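# Move wooden block from bench onto cart floor

## Task

Lift the wooden block from the bench and lay it flat on the cart's floor, at the end with the handle, next to the profiles. The drop flap must stay open, and anything already achieved must still hold at the finish. At the end the grippers hold nothing, the hands have been withdrawn from the cart, and no part of the robot touches anything. The robot must be upright and not leaning or fallen over.

## Robot and tools

ROBOT. A Rainbow Robotics RB-Y1. It has a base with two drive wheels and two rear casters and cannot drive sideways. The base is 0.58 m wide and extends 0.10 m ahead of the drive axle and 0.57 m behind it. Turning on the spot sweeps a 0.58 m radius. The torso has a folding leg (squat, shift), a lean (pitch) and a twist (yaw). A head pans and tilts. There are two 7-joint arms, each ending in a parallel gripper. A wrist camera case sticks out sideways from each hand and can strike things.

FRAMES. All positions are in metres. In the base frame the origin is on the floor between the drive wheels, with x forward, y to the left and z up. The chest, left_hand and right_hand lines are printed in this frame. A hand point lies between the finger pads, 0.03 m back from the tips. The fingers point along the hand's -z axis and close along its x axis. base_odometry is given in the odometry frame, which is the base frame as it stood when the scene began. It is built from wheel turns only, so slip shows up as travel. Its heading is in rad, positive to the left. lidar_m gives 12 distances from the base origin, one per 30-degree sector. Sector 1 faces ahead and the rest go counter-clockwise (4 is left, 7 is behind, 10 is right). It only sees a plane 0.23 m above the floor, and '-' means nothing was seen.

move. Every argument except cameras and blocking belongs to the action. Allowed actions are: base and/or joints, optionally with min_time_s or contact_limits; target alone or with min_time_s; or contact_limits alone. A call with no action simply reports the state and all cameras.
- base: a single velocity command, not a destination. It is {x_m_s, turn_rad_s, for_s}. x_m_s is forward speed in m/s, either sign, with magnitude 0.005 to 1.5 or 0. turn_rad_s is the turn rate in rad/s, positive to the left, with magnitude 0.02 to 1.509 or 0. for_s is how long the command runs, 0.1 to 5 s. An omitted velocity counts as 0. Acceleration is 0.4 m/s² for driving and 0.5 rad/s² for turning, and the distance covered is roughly speed × for_s. If |x_m_s| + 0.27·|turn_rad_s| exceeds 1.5, both values are scaled down. The base keeps going when it meets furniture.
- joints: a dictionary of absolute targets by joint name, in rad (grippers in m of opening, 0 to 0.1). Ranges are as follows. torso_squat_rad 0 to 1.2, where larger is lower. torso_shift_rad -0.3 to 0.6, where + moves the hips forward. torso_pitch_rad -0.2 to 1.4, where + bows forward. torso_yaw_rad -1.5 to 1.5, where + turns left; lift both arms out by at least 0.2 rad first. Shoulder pitch is ±2.356 (0 hangs down, negative swings the arm forward and up). left_shoulder_roll_rad runs 0 to 3.141 and right_shoulder_roll_rad -3.141 to 0, each moving outward away from the body. Shoulder yaw is ±2.094 and elbow -2.617 to 0.01 (negative bends). Forearm roll is ±3.141, wrist pitch -1.57 to 1.919 and hand roll ±2.705. head_pan_rad is ±0.523 (+ is left) and head_tilt_rad -0.35 to 1.57 (+ looks down). Four combined torso limits also apply: squat+shift ≤ 1.52; squat−shift+pitch ≤ 1.57; shift+0.5·pitch−0.4·squat ≤ 0.7; shift+0.3·pitch−0.5·squat ≤ 0.39.
- target: an absolute pose for one hand. It takes side ('left' or 'right'), x, y and z in the base frame (m, -3 to 3), and quat_wxyz in the same form the hand lines print. The pose is solved once into joint angles, so the hand travels along an arc; break long moves into short steps. The result reports reached (within 10 mm and 2°), short (with the error) or refused (with the reason).
- min_time_s: 0.1 to 8, the shortest duration for arm, head and torso motions.
- contact_limits: the gripper current, per gripper, from 200 to 672.5 mA. It stays in force until changed and starts at 672.5.
- cameras: a list drawn from head_camera, left_wrist_camera, right_wrist_camera or all. head_camera images are 896x504 and the wrist images are 644x364.
- blocking: true (the default) waits until everything comes to rest. false returns within about 0.5 s while the motion continues.

wait {seconds 0 to 10, cameras}. This commands nothing and returns early once running moves have stopped. stop {cameras} brakes every motion still running. zoom_image {camera, region [x0,y0,x1,y1]} enlarges part of the latest image, up to 504×504 px. read_manual gives licence text only. finished_scene {scene} ends the scene and must be the last call in the reply.

RESULTS. The move line shows done or the most serious status. Joint statuses include done, off_target (stopped short and possibly still pushing), not_followed (an arm collision check held the command), time_out, contact_stop (torso only), limit_stop_at_<name> (a self-collision guard or motor heat) and torque_fault. If a call is refused, or an uncommanded stop occurs, the remaining calls in that reply are skipped. A base 'done' only means the velocity was sent. on_its_own reports motion the robot made without a command. motor_effort shows wheel load; a wheel reading over about 30 at rest suggests it is pushing on something. The lines for joint torques, external torques, wrist force and torque, and motor temperatures all carry offsets and noise.

GRASPING. To grip, command an opening at least 0.005 m narrower than the object. off_target or done are both normal while holding. Each arm can carry 3 kg.

AVOID. Driving or stopping hard, or bending or rising quickly while the arms reach forward (especially with a load), can tip the robot. Do not let the upper body catch on a table edge while the wheels keep pushing. Arm-to-arm strikes or presses must be avoided, including a gripper closing on the other hand; keep the shoulder rolls about 0.5 rad outward. Joint contact torque must stay below its limit (shoulders 65.8, elbows 33.8, wrist joints 23.5 N m), or the robot halts for 10 s. Holding a stretched or loaded arm for long heats the motors, and at 80 °C the robot stops. Do not drop or let go of the block while it is moving, and do not slam or shove the cart, flap or bench. At the end, open the grippers, pull back from the cart and make sure nothing is being touched.

Each tool is called after "Request:" as name(argument=value, ...) on one line, values as JSON.

## Session

Request:
move(joints={"head_pan_rad":0.5,"head_tilt_rad":0.7}, cameras=["head_camera"])

Request:
move(joints={"head_pan_rad":0,"head_tilt_rad":0.8}, cameras=["head_camera"])

Scene clock: 1.00 s.
Joint torques (N m): left_arm=[-1.56 -0.75 0.68 -0.48 -0.13 -0.55 -0.13] | right_arm=[-3.64 -0.59 -0.77 -1.42 0.04 -0.56 0]
External joint torques (N m): left_arm=[-0.18 -0.9 0.67 0.08 -0.14 -0.13 -0.12] | right_arm=[-0.04 0.53 -0.73 0.22 -0.03 0.03 -0.02]
Motor temperatures (°C): left_arm=[30 28 31 35 34 32 37] | right_arm=[34 30 31 30 36 36 34]
Wrist force (N): left_arm=[-0.1 1.3 -7.8] | right_arm=[-2.6 0.9 -4.7]
Wrist torque (N m): left_arm=[-0.30 0.15 0.11] | right_arm=[-0.08 -0.10 -0.10]
Wrist force, peak (N): left_arm=[0.1 1.6 -7.9] | right_arm=[-2.9 0.8 -5.4]
move: done
base_odometry: x=+0.000 y=+0.000 heading=+0.000
lidar_m: 0.74 1.04 1.57 4.56 1.51 1.06 1.01 1.09 1.44 3.61 1.10 0.79
base_status: not commanded
joint_positions: torso_squat_rad=+0.350 torso_shift_rad=+0.000 torso_pitch_rad=+0.000 torso_yaw_rad=+0.000 left_shoulder_pitch_rad=+0.037 left_shoulder_roll_rad=+0.004 left_shoulder_yaw_rad=-0.043 left_elbow_rad=-0.196 left_forearm_roll_rad=-0.014 left_wrist_pitch_rad=+0.002 left_hand_roll_rad=+0.027 left_gripper_m=+0.099 right_shoulder_pitch_rad=-0.040 right_shoulder_roll_rad=-0.021 right_shoulder_yaw_rad=-0.018 right_elbow_rad=-0.235 right_forearm_roll_rad=+0.049 right_wrist_pitch_rad=-0.014 right_hand_roll_rad=+0.035 right_gripper_m=+0.099 head_pan_rad=+0.500 head_tilt_rad=+0.700
joint_status: all done
wheel_motors_off: 0
motor_effort: left_wheel=+0(1) right_wheel=+0(2)
chest: x=-0.2280 y=+0.0001 z=+1.2475 quat_wxyz=(+1.000, +0.000, +0.000, +0.000) (m; base frame)
left_hand: x=-0.1598 y=+0.2200 z=+0.5653 quat_wxyz=(+0.997, +0.000, -0.079, -0.009) (m; base frame)
right_hand: x=-0.0823 y=-0.2360 z=+0.5770 quat_wxyz=(+0.989, -0.016, -0.142, +0.041) (m; base frame)
pictures: head_camera
camera_calibration:
head_camera: T_world_to_cam=[[0.478026, -0.877781, -0.0314978, 0.143225], [-0.53863, -0.264626, -0.799906, 1.09862], [0.693807, 0.399341, -0.599298, 0.955485], [0, 0, 0, 1]] pos_world=[-0.139639, 0.034878, 1.45592]

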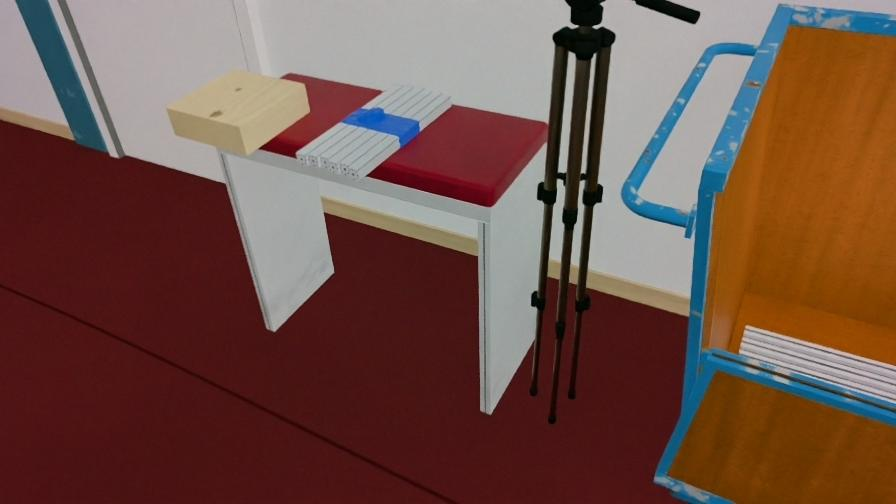

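Scene clock: 2.00 s.
Joint torques (N m): left_arm=[-1.64 -0.97 0.92 -0.58 -0.05 -0.7 -0.06] | right_arm=[-3.38 -0.49 -0.73 -1.49 -0.09 -0.58 -0.03]
External joint torques (N m): left_arm=[-0.26 -1.12 0.91 -0.03 -0.05 -0.28 -0.05] | right_arm=[0.22 0.63 -0.69 0.15 -0.15 0.01 -0.05]
Wrist force (N): left_arm=[0.0 1.1 -7.6] | right_arm=[-2.7 1.0 -4.6]
Wrist torque (N m): left_arm=[-0.30 0.17 0.11] | right_arm=[-0.10 -0.12 -0.10]
Wrist force, peak (N): left_arm=[-0.7 1.3 -8.3] | right_arm=[-2.9 1.1 -5.3]
move: done
base_odometry: x=+0.000 y=+0.000 heading=+0.000
lidar_m: 0.73 1.03 1.56 4.57 1.51 1.07 1.02 1.08 1.44 3.62 1.08 0.79
base_status: not commanded
joint_positions: torso_squat_rad=+0.350 torso_shift_rad=+0.000 torso_pitch_rad=+0.000 torso_yaw_rad=+0.000 left_shoulder_pitch_rad=+0.037 left_shoulder_roll_rad=+0.004 left_shoulder_yaw_rad=-0.043 left_elbow_rad=-0.196 left_forearm_roll_rad=-0.014 left_wrist_pitch_rad=+0.002 left_hand_roll_rad=+0.027 left_gripper_m=+0.099 right_shoulder_pitch_rad=-0.040 right_shoulder_roll_rad=-0.021 right_shoulder_yaw_rad=-0.018 right_elbow_rad=-0.235 right_forearm_roll_rad=+0.049 right_wrist_pitch_rad=-0.014 right_hand_roll_rad=+0.035 right_gripper_m=+0.099 head_pan_rad=+0.000 head_tilt_rad=+0.800
joint_status: all done
wheel_motors_off: 0
motor_effort: left_wheel=+0(1) right_wheel=-1(2)
chest: x=-0.2280 y=+0.0001 z=+1.2475 quat_wxyz=(+1.000, +0.000, +0.000, +0.000) (m; base frame)
left_hand: x=-0.1598 y=+0.2200 z=+0.5653 quat_wxyz=(+0.997, +0.000, -0.079, -0.009) (m; base frame)
right_hand: x=-0.0823 y=-0.2360 z=+0.5770 quat_wxyz=(+0.989, -0.016, -0.142, +0.041) (m; base frame)
pictures: head_camera
camera_calibration:
head_camera: T_world_to_cam=[[-0.00443635, -0.999504, -0.0311766, 0.0434261], [-0.676342, 0.0259634, -0.73613, 0.977865], [0.736575, 0.0178203, -0.676122, 1.07557], [0, 0, 0, 1]] pos_world=[-0.130674, -0.00115112, 1.44841]

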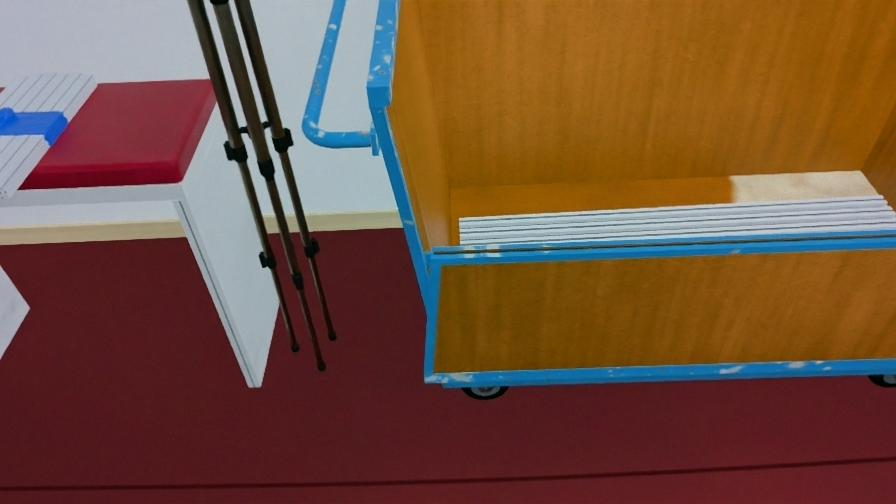

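Request:
move(base={"turn_rad_s":0.9,"for_s":1.75}, joints={"torso_squat_rad":0,"torso_pitch_rad":0.5,"head_tilt_rad":0.65,"left_gripper_m":0,"right_gripper_m":0,"left_shoulder_pitch_rad":-0.809,"left_shoulder_roll_rad":0.705,"left_shoulder_yaw_rad":-0.045,"left_elbow_rad":-1.185,"left_forearm_roll_rad":1.098,"left_wrist_pitch_rad":1.535,"left_hand_roll_rad":1.616,"right_shoulder_pitch_rad":-0.809,"right_shoulder_roll_rad":-0.705,"right_shoulder_yaw_rad":0.045,"right_elbow_rad":-1.185,"right_forearm_roll_rad":-1.098,"right_wrist_pitch_rad":1.535,"right_hand_roll_rad":-1.616}, min_time_s=2.5)

Request:
move(base={"x_m_s":0.6,"for_s":2.06})

Request:
move(base={"turn_rad_s":-0.9,"for_s":1.733})

Request:
move(base={"x_m_s":0.3,"for_s":1.0}, cameras=["head_camera"])

Scene clock: 13.13 s.
Joint torques (N m): left_arm=[-14.11 10.65 5.79 -7.15 1.09 0.07 0.26] | right_arm=[-14.34 -14.44 -4.56 -7.1 -0.73 0.2 -0.23]
External joint torques (N m): left_arm=[0.08 -1.96 -0.14 -0.29 0.19 0.05 0.24] | right_arm=[-0.69 -1.64 0.97 -0.65 -0.09 0.14 -0.21]
Wrist force (N): left_arm=[4.1 0.7 -7.4] | right_arm=[1.6 0.9 -4.7]
Wrist torque (N m): left_arm=[-0.27 0.43 0.01] | right_arm=[-0.03 0.14 0.01]
Wrist force, peak (N): left_arm=[0.2 1.3 -8.7] | right_arm=[-2.9 1.1 -5.5]
move: done
base_odometry: x=+0.000 y=+0.000 heading=+1.560
lidar_m: 4.57 1.51 1.07 1.02 1.05 1.42 3.60 1.11 0.80 0.76 1.03 1.56
base_status: done (sent for 1.77 of 1.77 s)
joint_positions: torso_squat_rad=+0.000 torso_shift_rad=+0.000 torso_pitch_rad=+0.500 torso_yaw_rad=+0.000 left_shoulder_pitch_rad=-0.809 left_shoulder_roll_rad=+0.705 left_shoulder_yaw_rad=-0.045 left_elbow_rad=-1.185 left_forearm_roll_rad=+1.098 left_wrist_pitch_rad=+1.535 left_hand_roll_rad=+1.616 left_gripper_m=+0.000 right_shoulder_pitch_rad=-0.809 right_shoulder_roll_rad=-0.705 right_shoulder_yaw_rad=+0.045 right_elbow_rad=-1.185 right_forearm_roll_rad=-1.098 right_wrist_pitch_rad=+1.535 right_hand_roll_rad=-1.616 right_gripper_m=+0.000 head_pan_rad=+0.000 head_tilt_rad=+0.650
joint_status: all done
wheel_motors_off: 0
motor_effort: left_wheel=+0(31) right_wheel=+17(52)
chest: x=-0.0797 y=+0.0000 z=+1.2521 quat_wxyz=(+0.969, +0.000, +0.247, +0.000) (m; base frame)
left_hand: x=+0.3315 y=+0.2703 z=+0.8724 quat_wxyz=(+0.686, -0.136, +0.170, +0.694) (m; base frame)
right_hand: x=+0.3314 y=-0.2700 z=+0.8722 quat_wxyz=(+0.686, +0.136, +0.170, -0.694) (m; base frame)
pictures: none

Scene clock: 16.87 s.
Joint torques (N m): left_arm=[-12.82 10.71 6.07 -6.74 1.02 -0.06 0.23] | right_arm=[-13.79 -13.94 -4.47 -6.95 -0.92 0.19 -0.14]
External joint torques (N m): left_arm=[1.37 -1.89 0.14 0.12 0.12 -0.08 0.21] | right_arm=[-0.14 -1.13 1.07 -0.51 -0.29 0.13 -0.12]
Wrist force (N): left_arm=[3.4 1.1 -7.4] | right_arm=[1.7 0.6 -4.3]
Wrist torque (N m): left_arm=[-0.31 0.32 0.00] | right_arm=[-0.04 0.16 0.01]
Wrist force, peak (N): left_arm=[4.0 1.1 -8.1] | right_arm=[1.6 0.9 -5.1]
move: done
base_odometry: x=+0.013 y=+1.240 heading=+1.561
lidar_m: 4.36 1.56 1.13 1.06 1.10 1.47 3.78 1.38 1.13 0.89 1.51 2.00
base_status: done (sent for 2.07 of 2.07 s)
joint_positions: torso_squat_rad=+0.000 torso_shift_rad=+0.000 torso_pitch_rad=+0.500 torso_yaw_rad=+0.000 left_shoulder_pitch_rad=-0.809 left_shoulder_roll_rad=+0.705 left_shoulder_yaw_rad=-0.045 left_elbow_rad=-1.185 left_forearm_roll_rad=+1.098 left_wrist_pitch_rad=+1.535 left_hand_roll_rad=+1.616 left_gripper_m=+0.000 right_shoulder_pitch_rad=-0.809 right_shoulder_roll_rad=-0.705 right_shoulder_yaw_rad=+0.045 right_elbow_rad=-1.185 right_forearm_roll_rad=-1.098 right_wrist_pitch_rad=+1.535 right_hand_roll_rad=-1.616 right_gripper_m=+0.000 head_pan_rad=+0.000 head_tilt_rad=+0.650
joint_status: not commanded
wheel_motors_off: 0
motor_effort: left_wheel=+12(45) right_wheel=-11(50)
chest: x=-0.0796 y=+0.0001 z=+1.2520 quat_wxyz=(+0.969, +0.000, +0.247, +0.000) (m; base frame)
left_hand: x=+0.3316 y=+0.2702 z=+0.8724 quat_wxyz=(+0.686, -0.136, +0.170, +0.694) (m; base frame)
right_hand: x=+0.3315 y=-0.2699 z=+0.8722 quat_wxyz=(+0.686, +0.136, +0.170, -0.694) (m; base frame)
pictures: none

Scene clock: 20.67 s.
Joint torques (N m): left_arm=[-13.2 10.63 6.25 -6.86 1.11 -0.02 0.22] | right_arm=[-13.51 -13.99 -4.67 -6.91 -1 0.11 -0.12]
External joint torques (N m): left_arm=[0.99 -1.97 0.33 0 0.21 -0.04 0.19] | right_arm=[0.14 -1.18 0.87 -0.46 -0.37 0.05 -0.1]
Wrist force (N): left_arm=[3.5 1.0 -7.6] | right_arm=[1.4 0.9 -4.5]
Wrist torque (N m): left_arm=[-0.28 0.31 0.02] | right_arm=[0.00 0.11 -0.01]
Wrist force, peak (N): left_arm=[3.8 1.5 -7.8] | right_arm=[1.6 1.5 -5.0]
move: done
base_odometry: x=+0.013 y=+1.240 heading=+0.059
lidar_m: 0.87 1.53 2.13 3.81 1.47 1.11 1.06 1.14 1.58 2.52 1.35 1.11
base_status: done (sent for 1.73 of 1.73 s)
joint_positions: torso_squat_rad=+0.000 torso_shift_rad=+0.000 torso_pitch_rad=+0.500 torso_yaw_rad=+0.000 left_shoulder_pitch_rad=-0.809 left_shoulder_roll_rad=+0.705 left_shoulder_yaw_rad=-0.045 left_elbow_rad=-1.185 left_forearm_roll_rad=+1.098 left_wrist_pitch_rad=+1.535 left_hand_roll_rad=+1.616 left_gripper_m=+0.000 right_shoulder_pitch_rad=-0.809 right_shoulder_roll_rad=-0.705 right_shoulder_yaw_rad=+0.045 right_elbow_rad=-1.185 right_forearm_roll_rad=-1.098 right_wrist_pitch_rad=+1.535 right_hand_roll_rad=-1.616 right_gripper_m=+0.000 head_pan_rad=+0.000 head_tilt_rad=+0.650
joint_status: not commanded
wheel_motors_off: 0
motor_effort: left_wheel=+18(39) right_wheel=+0(42)
chest: x=-0.0796 y=+0.0001 z=+1.2520 quat_wxyz=(+0.969, +0.000, +0.247, +0.000) (m; base frame)
left_hand: x=+0.3316 y=+0.2702 z=+0.8723 quat_wxyz=(+0.686, -0.136, +0.170, +0.694) (m; base frame)
right_hand: x=+0.3315 y=-0.2700 z=+0.8723 quat_wxyz=(+0.686, +0.136, +0.170, -0.694) (m; base frame)
pictures: none

Scene clock: 22.70 s.
Joint torques (N m): left_arm=[-13.08 10.18 6.14 -6.72 0.97 -0.02 0.19] | right_arm=[-13.56 -14.07 -4.68 -6.96 -0.85 0.16 0.01]
External joint torques (N m): left_arm=[1.11 -2.42 0.21 0.14 0.07 -0.04 0.16] | right_arm=[0.08 -1.26 0.86 -0.52 -0.21 0.1 0.03]
Wrist force (N): left_arm=[3.7 1.0 -7.5] | right_arm=[1.0 1.4 -4.4]
Wrist torque (N m): left_arm=[-0.26 0.37 -0.04] | right_arm=[-0.07 0.08 -0.02]
Wrist force, peak (N): left_arm=[4.0 0.9 -7.7] | right_arm=[1.4 1.4 -5.0]
move: done
base_odometry: x=+0.312 y=+1.258 heading=+0.059
lidar_m: 0.56 1.22 1.72 4.36 1.89 1.41 1.36 1.45 2.01 1.48 0.90 0.99
base_status: done (sent for 1 of 1 s)
joint_positions: torso_squat_rad=+0.000 torso_shift_rad=+0.000 torso_pitch_rad=+0.500 torso_yaw_rad=+0.000 left_shoulder_pitch_rad=-0.809 left_shoulder_roll_rad=+0.705 left_shoulder_yaw_rad=-0.045 left_elbow_rad=-1.185 left_forearm_roll_rad=+1.098 left_wrist_pitch_rad=+1.535 left_hand_roll_rad=+1.616 left_gripper_m=+0.000 right_shoulder_pitch_rad=-0.809 right_shoulder_roll_rad=-0.705 right_shoulder_yaw_rad=+0.045 right_elbow_rad=-1.185 right_forearm_roll_rad=-1.098 right_wrist_pitch_rad=+1.535 right_hand_roll_rad=-1.616 right_gripper_m=+0.000 head_pan_rad=+0.000 head_tilt_rad=+0.650
joint_status: not commanded
wheel_motors_off: 0
motor_effort: left_wheel=-4(45) right_wheel=+3(37)
chest: x=-0.0796 y=+0.0001 z=+1.2520 quat_wxyz=(+0.969, +0.000, +0.247, +0.000) (m; base frame)
left_hand: x=+0.3316 y=+0.2702 z=+0.8723 quat_wxyz=(+0.686, -0.136, +0.170, +0.694) (m; base frame)
right_hand: x=+0.3315 y=-0.2700 z=+0.8722 quat_wxyz=(+0.686, +0.136, +0.170, -0.694) (m; base frame)
pictures: head_camera
camera_calibration:
head_camera: T_world_to_cam=[[-0.0149494, -0.999501, -0.0278079, 0.0390551], [-0.887824, 0.0260616, -0.459444, 0.734331], [0.459939, 0.0178201, -0.887771, 1.18679], [0, 0, 0, 1]] pos_world=[0.106692, -0.00125082, 1.39206]

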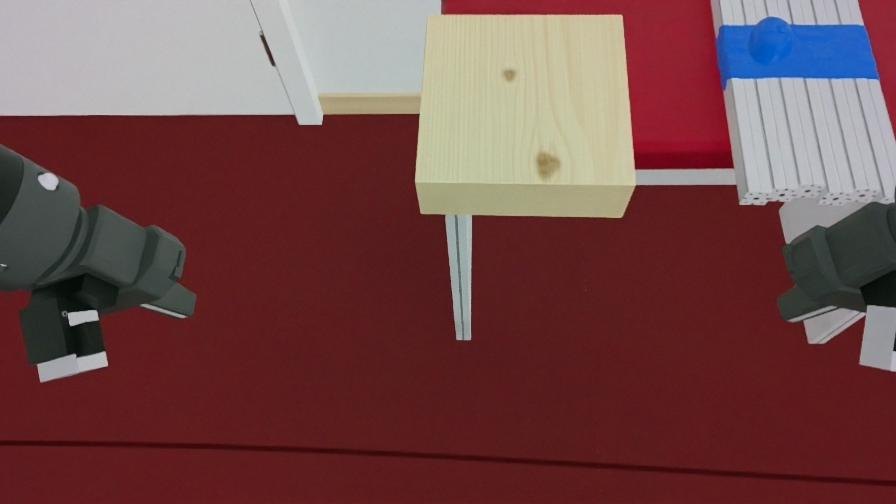

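Request:
move(base={"turn_rad_s":-0.45,"for_s":0.5})

Request:
move(base={"x_m_s":0.3,"for_s":0.933})

Request:
move(base={"turn_rad_s":0.35,"for_s":0.467}, cameras=["head_camera"])

Scene clock: 27.77 s.
Joint torques (N m): left_arm=[-13.14 10.37 6.24 -6.82 1.07 -0.01 0.19] | right_arm=[-13.75 -13.53 -4.82 -6.86 -0.93 0.25 -0.21]
External joint torques (N m): left_arm=[1.05 -2.24 0.32 0.04 0.17 -0.04 0.16] | right_arm=[-0.11 -0.72 0.71 -0.42 -0.3 0.19 -0.18]
Wrist force (N): left_arm=[3.7 0.5 -6.5] | right_arm=[1.3 0.9 -4.8]
Wrist torque (N m): left_arm=[-0.20 0.35 -0.01] | right_arm=[-0.03 0.13 0.01]
Wrist force, peak (N): left_arm=[3.5 1.6 -7.9] | right_arm=[1.6 1.3 -5.0]
move: done
base_odometry: x=+0.312 y=+1.258 heading=-0.065
lidar_m: 0.57 1.22 1.54 3.43 2.17 1.47 1.37 1.41 1.79 3.96 0.92 0.89
base_status: done (sent for 0.5 of 0.5 s)
joint_positions: torso_squat_rad=+0.000 torso_shift_rad=+0.000 torso_pitch_rad=+0.500 torso_yaw_rad=+0.000 left_shoulder_pitch_rad=-0.809 left_shoulder_roll_rad=+0.705 left_shoulder_yaw_rad=-0.045 left_elbow_rad=-1.185 left_forearm_roll_rad=+1.098 left_wrist_pitch_rad=+1.535 left_hand_roll_rad=+1.616 left_gripper_m=+0.000 right_shoulder_pitch_rad=-0.809 right_shoulder_roll_rad=-0.705 right_shoulder_yaw_rad=+0.045 right_elbow_rad=-1.185 right_forearm_roll_rad=-1.098 right_wrist_pitch_rad=+1.535 right_hand_roll_rad=-1.616 right_gripper_m=+0.000 head_pan_rad=+0.000 head_tilt_rad=+0.650
joint_status: not commanded
wheel_motors_off: 0
motor_effort: left_wheel=+1(43) right_wheel=-18(45)
chest: x=-0.0796 y=+0.0001 z=+1.2520 quat_wxyz=(+0.969, +0.000, +0.247, +0.000) (m; base frame)
left_hand: x=+0.3316 y=+0.2702 z=+0.8723 quat_wxyz=(+0.686, -0.136, +0.170, +0.694) (m; base frame)
right_hand: x=+0.3314 y=-0.2700 z=+0.8723 quat_wxyz=(+0.686, +0.136, +0.170, -0.694) (m; base frame)
pictures: none

Scene clock: 29.73 s.
Joint torques (N m): left_arm=[-12.86 10.74 6.46 -6.64 1.07 0.01 0.18] | right_arm=[-13.7 -13.54 -4.71 -6.95 -0.9 0.06 -0.17]
External joint torques (N m): left_arm=[1.33 -1.87 0.54 0.22 0.17 -0.02 0.16] | right_arm=[-0.05 -0.73 0.82 -0.5 -0.27 0 -0.15]
Wrist force (N): left_arm=[3.9 1.1 -6.5] | right_arm=[1.8 0.8 -4.4]
Wrist torque (N m): left_arm=[-0.31 0.38 -0.01] | right_arm=[-0.05 0.17 0.00]
Wrist force, peak (N): left_arm=[3.4 1.3 -8.0] | right_arm=[2.0 1.5 -5.2]
move: done
base_odometry: x=+0.592 y=+1.239 heading=-0.066
lidar_m: 0.31 0.29 1.18 2.65 2.62 1.76 1.65 1.69 2.16 1.12 0.72 0.84
base_status: done (sent for 0.93 of 0.93 s)
joint_positions: torso_squat_rad=+0.000 torso_shift_rad=+0.000 torso_pitch_rad=+0.500 torso_yaw_rad=+0.000 left_shoulder_pitch_rad=-0.809 left_shoulder_roll_rad=+0.705 left_shoulder_yaw_rad=-0.045 left_elbow_rad=-1.185 left_forearm_roll_rad=+1.098 left_wrist_pitch_rad=+1.535 left_hand_roll_rad=+1.616 left_gripper_m=+0.000 right_shoulder_pitch_rad=-0.809 right_shoulder_roll_rad=-0.705 right_shoulder_yaw_rad=+0.045 right_elbow_rad=-1.185 right_forearm_roll_rad=-1.098 right_wrist_pitch_rad=+1.535 right_hand_roll_rad=-1.616 right_gripper_m=+0.000 head_pan_rad=+0.000 head_tilt_rad=+0.650
joint_status: not commanded
wheel_motors_off: 0
motor_effort: left_wheel=-3(38) right_wheel=+5(37)
chest: x=-0.0796 y=+0.0001 z=+1.2520 quat_wxyz=(+0.969, +0.000, +0.247, +0.000) (m; base frame)
left_hand: x=+0.3316 y=+0.2702 z=+0.8723 quat_wxyz=(+0.686, -0.136, +0.170, +0.694) (m; base frame)
right_hand: x=+0.3315 y=-0.2700 z=+0.8722 quat_wxyz=(+0.686, +0.136, +0.170, -0.694) (m; base frame)
pictures: none

Scene clock: 31.03 s.
Joint torques (N m): left_arm=[-12.97 10.59 6.37 -6.79 0.94 -0.04 0.19] | right_arm=[-14.28 -13.83 -4.54 -6.85 -0.88 0.05 -0.14]
External joint torques (N m): left_arm=[1.22 -2.01 0.44 0.08 0.04 -0.06 0.16] | right_arm=[-0.63 -1.02 0.99 -0.4 -0.25 -0.01 -0.12]
Wrist force (N): left_arm=[4.4 1.3 -7.2] | right_arm=[1.6 1.6 -4.9]
Wrist torque (N m): left_arm=[-0.31 0.45 0.00] | right_arm=[-0.13 0.13 0.01]
Wrist force, peak (N): left_arm=[4.4 1.3 -7.2] | right_arm=[1.7 1.0 -5.0]
move: done
base_odometry: x=+0.592 y=+1.239 heading=+0.042
lidar_m: 0.30 0.96 1.30 3.74 2.31 1.71 1.64 1.73 2.38 1.19 0.72 0.95
base_status: done (sent for 0.47 of 0.47 s)
joint_positions: torso_squat_rad=+0.000 torso_shift_rad=+0.000 torso_pitch_rad=+0.500 torso_yaw_rad=+0.000 left_shoulder_pitch_rad=-0.809 left_shoulder_roll_rad=+0.705 left_shoulder_yaw_rad=-0.045 left_elbow_rad=-1.185 left_forearm_roll_rad=+1.098 left_wrist_pitch_rad=+1.535 left_hand_roll_rad=+1.616 left_gripper_m=+0.000 right_shoulder_pitch_rad=-0.809 right_shoulder_roll_rad=-0.705 right_shoulder_yaw_rad=+0.045 right_elbow_rad=-1.185 right_forearm_roll_rad=-1.098 right_wrist_pitch_rad=+1.535 right_hand_roll_rad=-1.616 right_gripper_m=+0.000 head_pan_rad=+0.000 head_tilt_rad=+0.650
joint_status: not commanded
wheel_motors_off: 0
motor_effort: left_wheel=-20(36) right_wheel=+1(30)
chest: x=-0.0796 y=+0.0001 z=+1.2520 quat_wxyz=(+0.969, +0.000, +0.247, +0.000) (m; base frame)
left_hand: x=+0.3316 y=+0.2702 z=+0.8723 quat_wxyz=(+0.686, -0.136, +0.170, +0.694) (m; base frame)
right_hand: x=+0.3314 y=-0.2700 z=+0.8722 quat_wxyz=(+0.686, +0.136, +0.170, -0.694) (m; base frame)
pictures: head_camera
camera_calibration:
head_camera: T_world_to_cam=[[-0.0148609, -0.999504, -0.0277647, 0.0389852], [-0.887784, 0.0259648, -0.459527, 0.734443], [0.46002, 0.01782, -0.887729, 1.18672], [0, 0, 0, 1]] pos_world=[0.106692, -0.00125111, 1.39206]

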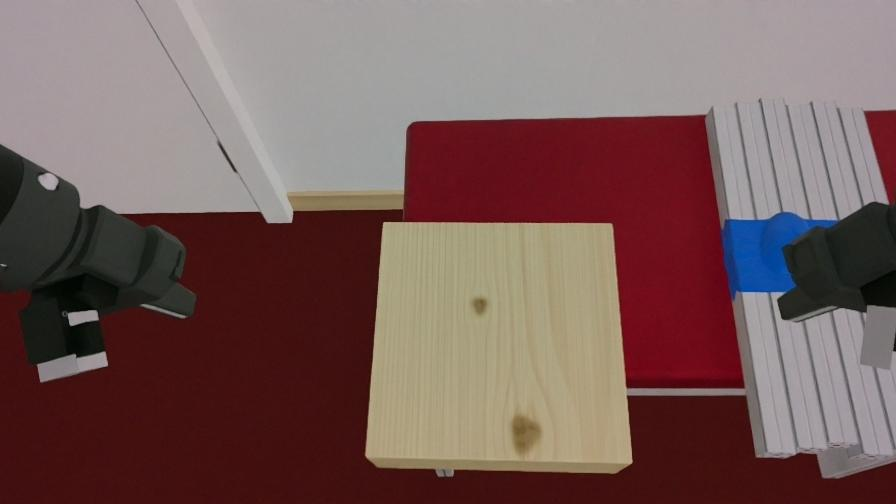

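Request:
move(base={"turn_rad_s":-0.1,"for_s":0.35})

Request:
move(target={"side":"left","x":0.33,"y":0.135,"z":0.78,"quat_wxyz":[0.69,-0.153,0.153,0.69]}, min_time_s=1.5)

Request:
move(target={"side":"right","x":0.33,"y":-0.185,"z":0.78,"quat_wxyz":[0.69,0.153,0.153,-0.69]}, min_time_s=1.5, cameras=["all"])

Scene clock: 35.77 s.
Joint torques (N m): left_arm=[-13.39 10.88 6.31 -6.81 1.08 -0.06 0.16] | right_arm=[-13.83 -13.79 -4.66 -7.02 -0.91 0.24 -0.1]
External joint torques (N m): left_arm=[0.8 -1.72 0.39 0.06 0.18 -0.09 0.14] | right_arm=[-0.18 -0.98 0.87 -0.58 -0.28 0.18 -0.08]
Wrist force (N): left_arm=[3.7 0.7 -6.4] | right_arm=[1.0 0.9 -4.4]
Wrist torque (N m): left_arm=[-0.22 0.34 0.02] | right_arm=[-0.04 0.06 -0.03]
Wrist force, peak (N): left_arm=[4.3 1.1 -7.7] | right_arm=[1.8 1.0 -5.1]
move: done
base_odometry: x=+0.592 y=+1.239 heading=+0.006
lidar_m: 0.31 0.31 1.25 3.31 2.41 1.72 1.64 1.73 2.31 1.19 0.71 0.96
base_status: done (sent for 0.37 of 0.37 s)
joint_positions: torso_squat_rad=+0.000 torso_shift_rad=+0.000 torso_pitch_rad=+0.500 torso_yaw_rad=+0.000 left_shoulder_pitch_rad=-0.809 left_shoulder_roll_rad=+0.705 left_shoulder_yaw_rad=-0.045 left_elbow_rad=-1.185 left_forearm_roll_rad=+1.098 left_wrist_pitch_rad=+1.535 left_hand_roll_rad=+1.616 left_gripper_m=+0.000 right_shoulder_pitch_rad=-0.809 right_shoulder_roll_rad=-0.705 right_shoulder_yaw_rad=+0.045 right_elbow_rad=-1.185 right_forearm_roll_rad=-1.098 right_wrist_pitch_rad=+1.535 right_hand_roll_rad=-1.616 right_gripper_m=+0.000 head_pan_rad=+0.000 head_tilt_rad=+0.650
joint_status: not commanded
wheel_motors_off: 0
motor_effort: left_wheel=+13(22) right_wheel=-1(12)
chest: x=-0.0796 y=+0.0001 z=+1.2520 quat_wxyz=(+0.969, +0.000, +0.247, +0.000) (m; base frame)
left_hand: x=+0.3316 y=+0.2702 z=+0.8723 quat_wxyz=(+0.686, -0.136, +0.170, +0.694) (m; base frame)
right_hand: x=+0.3314 y=-0.2700 z=+0.8722 quat_wxyz=(+0.686, +0.136, +0.170, -0.694) (m; base frame)
pictures: none

Scene clock: 37.60 s.
Joint torques (N m): left_arm=[-14.94 4.52 3.74 -6.5 0.64 -0.61 0.2] | right_arm=[-13.98 -13.94 -4.52 -6.92 -0.86 0 -0.08]
External joint torques (N m): left_arm=[0.44 -1.52 0.12 1.11 -0.2 -0.49 0.17] | right_arm=[-0.33 -1.13 1.01 -0.47 -0.23 -0.06 -0.06]
Wrist force (N): left_arm=[3.6 1.2 -6.8] | right_arm=[1.0 1.1 -4.4]
Wrist torque (N m): left_arm=[-0.28 0.31 0.00] | right_arm=[-0.07 0.10 0.00]
Wrist force, peak (N): left_arm=[3.7 1.0 -8.1] | right_arm=[1.4 1.3 -5.1]
move: done
base_odometry: x=+0.592 y=+1.239 heading=+0.006
lidar_m: 0.29 0.30 1.24 3.30 2.41 1.72 1.64 1.72 2.30 1.18 0.72 0.96
base_status: not commanded
joint_positions: torso_squat_rad=+0.000 torso_shift_rad=+0.000 torso_pitch_rad=+0.500 torso_yaw_rad=+0.000 left_shoulder_pitch_rad=-0.885 left_shoulder_roll_rad=+0.394 left_shoulder_yaw_rad=-0.213 left_elbow_rad=-0.978 left_forearm_roll_rad=+0.887 left_wrist_pitch_rad=+1.211 left_hand_roll_rad=+1.670 left_gripper_m=+0.000 right_shoulder_pitch_rad=-0.809 right_shoulder_roll_rad=-0.705 right_shoulder_yaw_rad=+0.045 right_elbow_rad=-1.185 right_forearm_roll_rad=-1.098 right_wrist_pitch_rad=+1.535 right_hand_roll_rad=-1.616 right_gripper_m=+0.000 head_pan_rad=+0.000 head_tilt_rad=+0.650
joint_status: all done
wheel_motors_off: 0
motor_effort: left_wheel=+15(15) right_wheel=+1(2)
chest: x=-0.0796 y=+0.0001 z=+1.2520 quat_wxyz=(+0.969, +0.000, +0.247, +0.000) (m; base frame)
left_hand: x=+0.3300 y=+0.1350 z=+0.7801 quat_wxyz=(+0.690, -0.153, +0.153, +0.690) (m; base frame)
left_hand_status: reached (checked arc, planned for 1.5 s): 0 mm and 0.0 deg off.
right_hand: x=+0.3314 y=-0.2700 z=+0.8722 quat_wxyz=(+0.686, +0.136, +0.170, -0.694) (m; base frame)
pictures: none

Scene clock: 39.43 s.
Joint torques (N m): left_arm=[-15.15 4.51 3.64 -6.67 0.58 -0.55 0.29] | right_arm=[-16.11 -7.19 -2.87 -6.72 -0.59 0.07 0.25]
External joint torques (N m): left_arm=[0.23 -1.54 0.02 0.94 -0.26 -0.43 0.26] | right_arm=[-1.74 1.2 0.73 0.02 0 0.06 0.27]
Wrist force (N): left_arm=[3.6 1.2 -6.1] | right_arm=[1.3 0.5 -4.9]
Wrist torque (N m): left_arm=[-0.29 0.35 -0.01] | right_arm=[-0.05 0.12 -0.20]
Wrist force, peak (N): left_arm=[3.9 1.8 -7.9] | right_arm=[1.9 1.3 -5.0]
move: done
base_odometry: x=+0.592 y=+1.239 heading=+0.006
lidar_m: 0.30 0.30 1.25 3.29 2.40 1.71 1.63 1.71 2.30 1.18 0.73 0.95
base_status: not commanded
joint_positions: torso_squat_rad=+0.000 torso_shift_rad=+0.000 torso_pitch_rad=+0.500 torso_yaw_rad=+0.000 left_shoulder_pitch_rad=-0.885 left_shoulder_roll_rad=+0.394 left_shoulder_yaw_rad=-0.213 left_elbow_rad=-0.978 left_forearm_roll_rad=+0.887 left_wrist_pitch_rad=+1.211 left_hand_roll_rad=+1.670 left_gripper_m=+0.000 right_shoulder_pitch_rad=-0.863 right_shoulder_roll_rad=-0.468 right_shoulder_yaw_rad=+0.157 right_elbow_rad=-0.942 right_forearm_roll_rad=-0.950 right_wrist_pitch_rad=+1.234 right_hand_roll_rad=-1.557 right_gripper_m=+0.000 head_pan_rad=+0.000 head_tilt_rad=+0.650
joint_status: all done
wheel_motors_off: 0
motor_effort: left_wheel=+15(16) right_wheel=-1(2)
chest: x=-0.0796 y=+0.0001 z=+1.2520 quat_wxyz=(+0.969, +0.000, +0.247, +0.000) (m; base frame)
left_hand: x=+0.3300 y=+0.1350 z=+0.7801 quat_wxyz=(+0.690, -0.153, +0.153, +0.690) (m; base frame)
right_hand: x=+0.3297 y=-0.1852 z=+0.7801 quat_wxyz=(+0.690, +0.153, +0.152, -0.691) (m; base frame)
right_hand_status: reached (checked arc, planned for 1.5 s): 0 mm and 0.1 deg off.
pictures: head_camera, left_wrist_camera, right_wrist_camera
camera_calibration:
head_camera: T_world_to_cam=[[-0.0149503, -0.999501, -0.0278092, 0.0390571], [-0.887783, 0.0260646, -0.459523, 0.734437], [0.460019, 0.0178185, -0.88773, 1.18672], [0, 0, 0, 1]] pos_world=[0.106692, -0.00125081, 1.39206]
left_wrist_camera: T_world_to_cam=[[-0.0269199, 0.902188, -0.430503, 0.222372], [0.887584, 0.219686, 0.404885, -0.609431], [0.459858, -0.371208, -0.806682, 0.600111], [0, 0, 0, 1]] pos_world=[0.270942, 0.156028, 0.82658]
right_wrist_camera: T_world_to_cam=[[-0.0281994, 0.917129, 0.397592, -0.132247], [0.860619, -0.180048, 0.476358, -0.661623], [0.508468, 0.355608, -0.784221, 0.582159], [0, 0, 0, 1]] pos_world=[0.269668, -0.204857, 0.824292]

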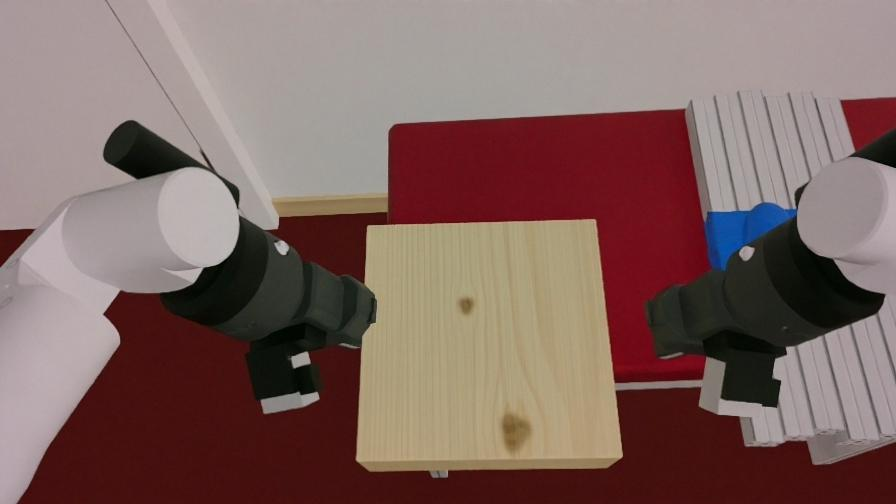

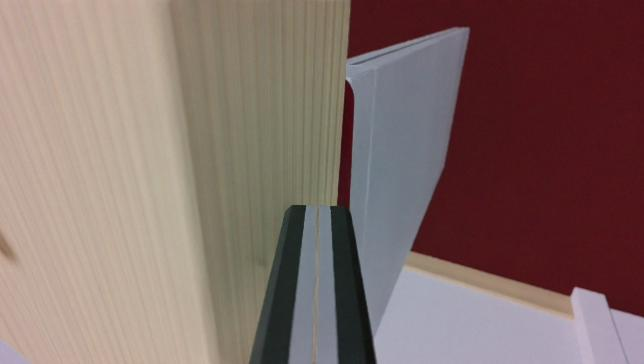

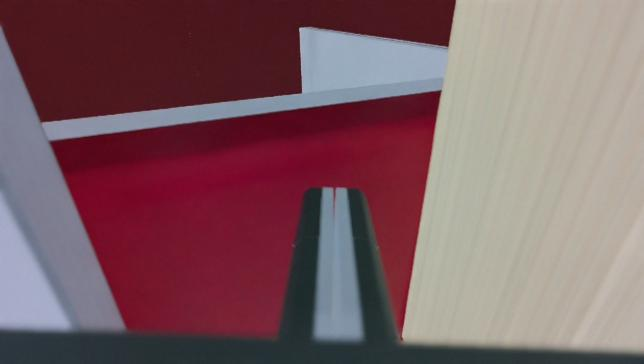

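Request:
move(target={"side":"left","x":0.335,"y":0.155,"z":0.79,"quat_wxyz":[0.69,-0.153,0.153,0.69]}, min_time_s=0.8)

Request:
move(base={"x_m_s":-0.04,"for_s":0.3}, joints={"torso_pitch_rad":0.45})

Request:
move(target={"side":"right","x":0.345,"y":-0.145,"z":0.78,"quat_wxyz":[0.69,0.153,0.153,-0.69]}, min_time_s=1.2)

Request:
move(target={"side":"left","x":0.345,"y":0.135,"z":0.78,"quat_wxyz":[0.69,-0.153,0.153,0.69]}, min_time_s=1.2, cameras=["all"])

Scene clock: 51.57 s.
Joint torques (N m): left_arm=[-13.42 5.97 5.93 -7.82 1.14 -0.02 -0.36] | right_arm=[-16.21 -7.05 -2.36 -6.45 -0.58 -0.04 0.15]
External joint torques (N m): left_arm=[1.99 -1.07 2.02 -0.28 0.3 0.08 -0.38] | right_arm=[-1.84 1.34 1.24 0.29 0.02 -0.05 0.17]
Wrist force (N): left_arm=[3.5 0.8 -7.1] | right_arm=[1.5 0.8 -4.6]
Wrist torque (N m): left_arm=[-0.20 0.31 0.08] | right_arm=[-0.05 0.15 -0.20]
Wrist force, peak (N): left_arm=[4.0 1.5 -7.9] | right_arm=[1.7 1.0 -5.2]
move: done
base_odometry: x=+0.592 y=+1.239 heading=+0.006
lidar_m: 0.30 0.30 1.25 3.30 2.40 1.73 1.63 1.72 2.31 1.19 0.72 0.96
base_status: not commanded
joint_positions: torso_squat_rad=+0.000 torso_shift_rad=+0.000 torso_pitch_rad=+0.500 torso_yaw_rad=+0.000 left_shoulder_pitch_rad=-0.883 left_shoulder_roll_rad=+0.436 left_shoulder_yaw_rad=-0.191 left_elbow_rad=-0.995 left_forearm_roll_rad=+0.915 left_wrist_pitch_rad=+1.247 left_hand_roll_rad=+1.649 left_gripper_m=+0.000 right_shoulder_pitch_rad=-0.863 right_shoulder_roll_rad=-0.468 right_shoulder_yaw_rad=+0.157 right_elbow_rad=-0.942 right_forearm_roll_rad=-0.950 right_wrist_pitch_rad=+1.234 right_hand_roll_rad=-1.557 right_gripper_m=+0.000 head_pan_rad=+0.000 head_tilt_rad=+0.650
joint_status: all done
wheel_motors_off: 0
motor_effort: left_wheel=+14(15) right_wheel=-3(3)
chest: x=-0.0796 y=+0.0001 z=+1.2520 quat_wxyz=(+0.969, +0.000, +0.247, +0.000) (m; base frame)
left_hand: x=+0.3351 y=+0.1549 z=+0.7900 quat_wxyz=(+0.690, -0.153, +0.153, +0.690) (m; base frame)
left_hand_status: reached (checked arc, planned for 0.8 s): 0 mm and 0.0 deg off.
right_hand: x=+0.3297 y=-0.1852 z=+0.7801 quat_wxyz=(+0.690, +0.153, +0.152, -0.691) (m; base frame)
pictures: none

Scene clock: 52.63 s.
Joint torques (N m): left_arm=[-14.95 6.17 5.77 -7.44 0.95 -0.26 -0.24] | right_arm=[-16.11 -7.43 -2.87 -7.08 -0.51 0.01 0.2]
External joint torques (N m): left_arm=[1.44 -1.08 1.67 0.27 0.11 -0.06 -0.26] | right_arm=[-0.72 1.14 0.87 -0.14 0.08 0.1 0.22]
Wrist force (N): left_arm=[3.3 2.0 -7.2] | right_arm=[1.5 0.8 -4.2]
Wrist torque (N m): left_arm=[-0.34 0.30 0.10] | right_arm=[-0.07 0.14 -0.19]
Wrist force, peak (N): left_arm=[3.9 2.1 -7.6] | right_arm=[1.8 1.2 -5.1]
move: done
base_odometry: x=+0.580 y=+1.239 heading=+0.007
lidar_m: 0.31 0.31 1.25 3.33 2.42 1.72 1.63 1.71 2.30 1.19 0.72 0.91
base_status: done (sent for 0.3 of 0.3 s)
joint_positions: torso_squat_rad=+0.000 torso_shift_rad=+0.000 torso_pitch_rad=+0.450 torso_yaw_rad=+0.000 left_shoulder_pitch_rad=-0.882 left_shoulder_roll_rad=+0.436 left_shoulder_yaw_rad=-0.191 left_elbow_rad=-0.995 left_forearm_roll_rad=+0.915 left_wrist_pitch_rad=+1.247 left_hand_roll_rad=+1.649 left_gripper_m=+0.000 right_shoulder_pitch_rad=-0.863 right_shoulder_roll_rad=-0.468 right_shoulder_yaw_rad=+0.157 right_elbow_rad=-0.942 right_forearm_roll_rad=-0.950 right_wrist_pitch_rad=+1.234 right_hand_roll_rad=-1.557 right_gripper_m=+0.000 head_pan_rad=+0.000 head_tilt_rad=+0.650
joint_status: all done
wheel_motors_off: 0
motor_effort: left_wheel=-8(26) right_wheel=-12(30)
chest: x=-0.0934 y=+0.0001 z=+1.2591 quat_wxyz=(+0.975, +0.000, +0.223, +0.000) (m; base frame)
left_hand: x=+0.3439 y=+0.1549 z=+0.8185 quat_wxyz=(+0.694, -0.170, +0.136, +0.686) (m; base frame)
right_hand: x=+0.3391 y=-0.1851 z=+0.8084 quat_wxyz=(+0.694, +0.170, +0.135, -0.687) (m; base frame)
pictures: none

Scene clock: 54.17 s.
Joint torques (N m): left_arm=[-15 5.96 5.55 -7.63 0.98 -0.28 -0.37] | right_arm=[-18.42 -6.16 -1.35 -6.01 -0.38 0.02 0.15]
External joint torques (N m): left_arm=[1.39 -1.3 1.45 0.08 0.14 -0.07 -0.4] | right_arm=[-1.12 0.8 0.94 0.38 0.18 -0.05 0.17]
Wrist force (N): left_arm=[3.5 1.5 -7.2] | right_arm=[1.8 0.4 -4.8]
Wrist torque (N m): left_arm=[-0.26 0.30 0.12] | right_arm=[-0.01 0.17 -0.20]
Wrist force, peak (N): left_arm=[4.1 1.6 -7.8] | right_arm=[1.4 1.4 -5.1]
move: done
base_odometry: x=+0.580 y=+1.239 heading=+0.007
lidar_m: 0.31 0.33 1.27 3.34 2.42 1.71 1.63 1.70 2.28 1.19 0.72 0.91
base_status: not commanded
joint_positions: torso_squat_rad=+0.000 torso_shift_rad=+0.000 torso_pitch_rad=+0.450 torso_yaw_rad=+0.000 left_shoulder_pitch_rad=-0.882 left_shoulder_roll_rad=+0.436 left_shoulder_yaw_rad=-0.191 left_elbow_rad=-0.995 left_forearm_roll_rad=+0.915 left_wrist_pitch_rad=+1.247 left_hand_roll_rad=+1.649 left_gripper_m=+0.000 right_shoulder_pitch_rad=-1.042 right_shoulder_roll_rad=-0.351 right_shoulder_yaw_rad=+0.180 right_elbow_rad=-0.580 right_forearm_roll_rad=-0.934 right_wrist_pitch_rad=+1.119 right_hand_roll_rad=-1.479 right_gripper_m=+0.000 head_pan_rad=+0.000 head_tilt_rad=+0.650
joint_status: all done
wheel_motors_off: 0
motor_effort: left_wheel=-8(9) right_wheel=-12(13)
chest: x=-0.0934 y=+0.0001 z=+1.2591 quat_wxyz=(+0.975, +0.000, +0.223, +0.000) (m; base frame)
left_hand: x=+0.3439 y=+0.1549 z=+0.8185 quat_wxyz=(+0.694, -0.170, +0.136, +0.686) (m; base frame)
right_hand: x=+0.3444 y=-0.1449 z=+0.7804 quat_wxyz=(+0.690, +0.154, +0.150, -0.691) (m; base frame)
right_hand_status: reached (checked arc, planned for 1.2 s): 1 mm and 0.4 deg off.
pictures: none

Scene clock: 55.70 s.
Joint torques (N m): left_arm=[-16.83 4.82 3.42 -6.05 1 -0.43 -0.24] | right_arm=[-18.71 -6 -1.15 -6.36 -0.56 0.12 0.19]
External joint torques (N m): left_arm=[1.04 -1.59 0.87 0.92 0.21 -0.43 -0.26] | right_arm=[-1.42 0.96 1.13 0.02 0 0.05 0.21]
Wrist force (N): left_arm=[3.6 0.8 -6.7] | right_arm=[1.1 0.7 -4.8]
Wrist torque (N m): left_arm=[-0.24 0.35 0.12] | right_arm=[-0.04 0.13 -0.21]
Wrist force, peak (N): left_arm=[4.5 1.4 -7.4] | right_arm=[2.0 1.1 -5.0]
move: done
base_odometry: x=+0.580 y=+1.239 heading=+0.007
lidar_m: 0.29 0.32 1.27 3.34 2.38 1.72 1.64 1.71 2.29 1.19 0.73 0.91
base_status: not commanded
joint_positions: torso_squat_rad=+0.000 torso_shift_rad=+0.000 torso_pitch_rad=+0.450 torso_yaw_rad=+0.000 left_shoulder_pitch_rad=-1.045 left_shoulder_roll_rad=+0.336 left_shoulder_yaw_rad=-0.191 left_elbow_rad=-0.589 left_forearm_roll_rad=+0.924 left_wrist_pitch_rad=+1.113 left_hand_roll_rad=+1.504 left_gripper_m=+0.000 right_shoulder_pitch_rad=-1.042 right_shoulder_roll_rad=-0.351 right_shoulder_yaw_rad=+0.180 right_elbow_rad=-0.580 right_forearm_roll_rad=-0.934 right_wrist_pitch_rad=+1.119 right_hand_roll_rad=-1.479 right_gripper_m=+0.000 head_pan_rad=+0.000 head_tilt_rad=+0.650
joint_status: all done
wheel_motors_off: 0
motor_effort: left_wheel=-9(9) right_wheel=-11(13)
chest: x=-0.0934 y=+0.0001 z=+1.2591 quat_wxyz=(+0.975, +0.000, +0.223, +0.000) (m; base frame)
left_hand: x=+0.3445 y=+0.1348 z=+0.7806 quat_wxyz=(+0.690, -0.154, +0.150, +0.691) (m; base frame)
left_hand_status: reached (checked arc, planned for 1.2 s): 1 mm and 0.5 deg off.
right_hand: x=+0.3444 y=-0.1449 z=+0.7804 quat_wxyz=(+0.690, +0.154, +0.150, -0.691) (m; base frame)
pictures: head_camera, left_wrist_camera, right_wrist_camera
camera_calibration:
head_camera: T_world_to_cam=[[-0.013451, -0.999504, -0.0284699, 0.039995], [-0.863684, 0.0259611, -0.503364, 0.782883], [0.503854, 0.0178183, -0.863605, 1.17306], [0, 0, 0, 1]] pos_world=[0.0856532, -0.00125112, 1.40827]
left_wrist_camera: T_world_to_cam=[[-0.0274392, 0.903425, -0.427866, 0.221152], [0.884581, 0.2213, 0.410539, -0.625972], [0.465579, -0.367218, -0.805225, 0.590113], [0, 0, 0, 1]] pos_world=[0.285047, 0.155433, 0.826784]
right_wrist_camera: T_world_to_cam=[[-0.0276225, 0.917999, 0.395619, -0.167502], [0.857926, -0.181348, 0.480703, -0.669799], [0.513029, 0.35269, -0.782567, 0.557315], [0, 0, 0, 1]] pos_world=[0.284092, -0.164259, 0.824377]

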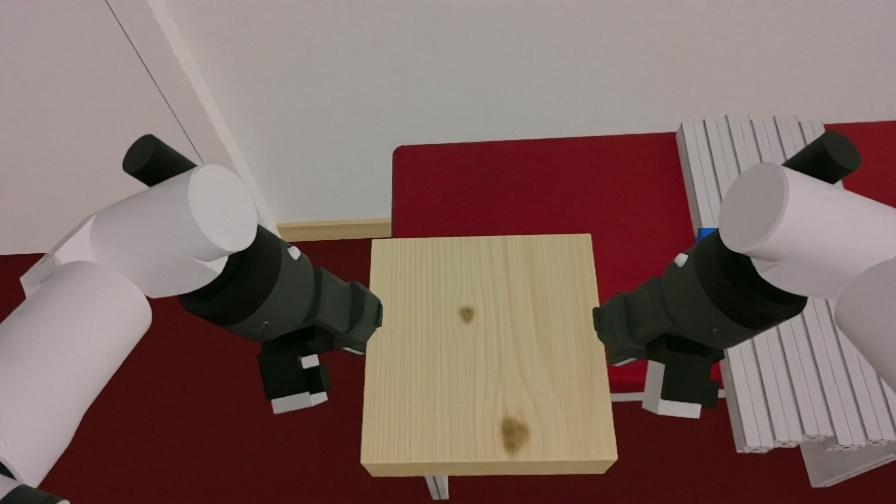

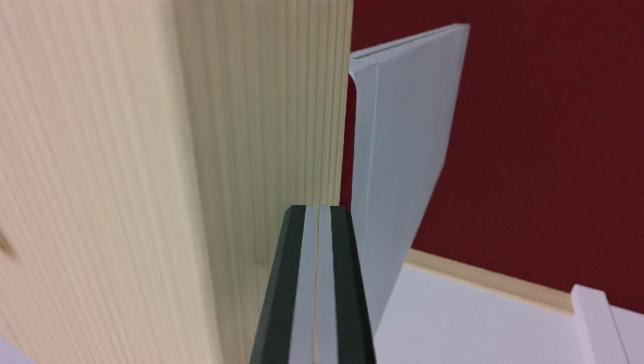

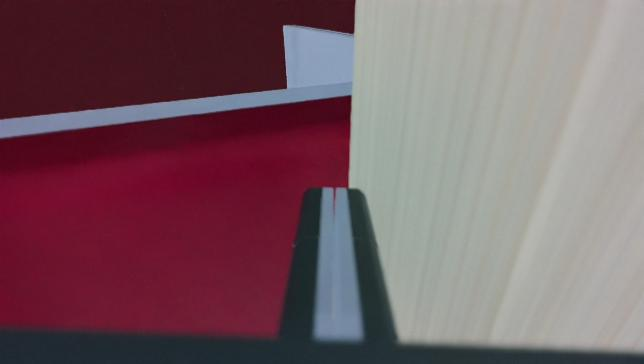

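Request:
move(target={"side":"right","x":0.345,"y":-0.126,"z":0.78,"quat_wxyz":[0.69,0.153,0.153,-0.69]}, min_time_s=1.2)

Request:
move(target={"side":"left","x":0.345,"y":0.124,"z":0.78,"quat_wxyz":[0.69,-0.153,0.153,0.69]}, min_time_s=1.2)

Scene clock: 59.10 s.
Joint torques (N m): left_arm=[-17.35 -1.5 3.17 -7.45 2.73 -0.28 -0.15] | right_arm=[-23.66 11.8 -1.21 -10.15 -4.84 -0.53 -0.31]
External joint torques (N m): left_arm=[0.52 -7.94 0.61 -0.49 1.94 -0.29 -0.18] | right_arm=[-6.11 18.21 0.97 -3.73 -4.28 -0.59 -0.29]
Wrist force (N): left_arm=[12.3 0.8 0.9] | right_arm=[20.5 -2.8 12.3]
Wrist torque (N m): left_arm=[-0.22 0.08 0.10] | right_arm=[-0.17 -0.20 0.06]
Wrist force, peak (N): left_arm=[14.5 0.6 0.4] | right_arm=[20.2 -3.1 12.8]
move: done
base_odometry: x=+0.580 y=+1.239 heading=+0.006
lidar_m: 0.31 0.31 1.26 3.33 2.40 1.71 1.63 1.70 2.28 1.19 0.72 0.90
base_status: not commanded
joint_positions: torso_squat_rad=+0.000 torso_shift_rad=+0.000 torso_pitch_rad=+0.450 torso_yaw_rad=+0.000 left_shoulder_pitch_rad=-1.044 left_shoulder_roll_rad=+0.338 left_shoulder_yaw_rad=-0.191 left_elbow_rad=-0.589 left_forearm_roll_rad=+0.924 left_wrist_pitch_rad=+1.113 left_hand_roll_rad=+1.504 left_gripper_m=+0.000 right_shoulder_pitch_rad=-1.061 right_shoulder_roll_rad=-0.325 right_shoulder_yaw_rad=+0.192 right_elbow_rad=-0.564 right_forearm_roll_rad=-0.919 right_wrist_pitch_rad=+1.108 right_hand_roll_rad=-1.505 right_gripper_m=+0.000 head_pan_rad=+0.000 head_tilt_rad=+0.650
joint_status: all done
wheel_motors_off: 0
motor_effort: left_wheel=-9(9) right_wheel=-11(13)
chest: x=-0.0935 y=+0.0001 z=+1.2591 quat_wxyz=(+0.975, +0.000, +0.223, +0.000) (m; base frame)
left_hand: x=+0.3447 y=+0.1358 z=+0.7806 quat_wxyz=(+0.690, -0.154, +0.149, +0.692) (m; base frame)
right_hand: x=+0.3445 y=-0.1300 z=+0.7802 quat_wxyz=(+0.690, +0.152, +0.151, -0.692) (m; base frame)
right_hand_status: reached (checked arc, planned for 1.2 s): 4 mm and 0.3 deg off.
pictures: none

Scene clock: 60.63 s.
Joint torques (N m): left_arm=[-22.54 -26.12 0.91 -12.1 9.46 -0.83 0.41] | right_arm=[-23.24 15.28 -1.33 -12.55 -7.08 -0.45 -0.27]
External joint torques (N m): left_arm=[-4.45 -32.37 -1.54 -5.18 8.69 -0.83 0.39] | right_arm=[-5.69 21.72 0.85 -6.13 -6.53 -0.5 -0.25]
Wrist force (N): left_arm=[40.5 4.1 30.8] | right_arm=[29.9 -2.8 15.2]
Wrist torque (N m): left_arm=[-0.06 -0.39 -0.14] | right_arm=[-0.16 -0.44 0.06]
Wrist force, peak (N): left_arm=[42.2 4.6 30.8] | right_arm=[29.9 -2.7 15.4]
move: done
base_odometry: x=+0.580 y=+1.239 heading=+0.007
lidar_m: 0.31 0.32 1.27 3.34 2.41 1.71 1.64 1.71 2.29 1.21 0.73 0.91
base_status: not commanded
joint_positions: torso_squat_rad=+0.000 torso_shift_rad=+0.000 torso_pitch_rad=+0.449 torso_yaw_rad=+0.000 left_shoulder_pitch_rad=-1.065 left_shoulder_roll_rad=+0.324 left_shoulder_yaw_rad=-0.195 left_elbow_rad=-0.558 left_forearm_roll_rad=+0.918 left_wrist_pitch_rad=+1.104 left_hand_roll_rad=+1.508 left_gripper_m=+0.000 right_shoulder_pitch_rad=-1.061 right_shoulder_roll_rad=-0.326 right_shoulder_yaw_rad=+0.192 right_elbow_rad=-0.563 right_forearm_roll_rad=-0.919 right_wrist_pitch_rad=+1.108 right_hand_roll_rad=-1.505 right_gripper_m=+0.000 head_pan_rad=+0.000 head_tilt_rad=+0.650
joint_status: all done
wheel_motors_off: 0
motor_effort: left_wheel=-7(10) right_wheel=-12(13)
chest: x=-0.0939 y=+0.0001 z=+1.2592 quat_wxyz=(+0.975, +0.000, +0.223, +0.000) (m; base frame)
left_hand: x=+0.3453 y=+0.1304 z=+0.7802 quat_wxyz=(+0.689, -0.151, +0.149, +0.693) (m; base frame)
left_hand_status: reached (checked arc, planned for 1.2 s): 6 mm and 0.6 deg off.
right_hand: x=+0.3446 y=-0.1304 z=+0.7803 quat_wxyz=(+0.690, +0.152, +0.150, -0.692) (m; base frame)
pictures: none


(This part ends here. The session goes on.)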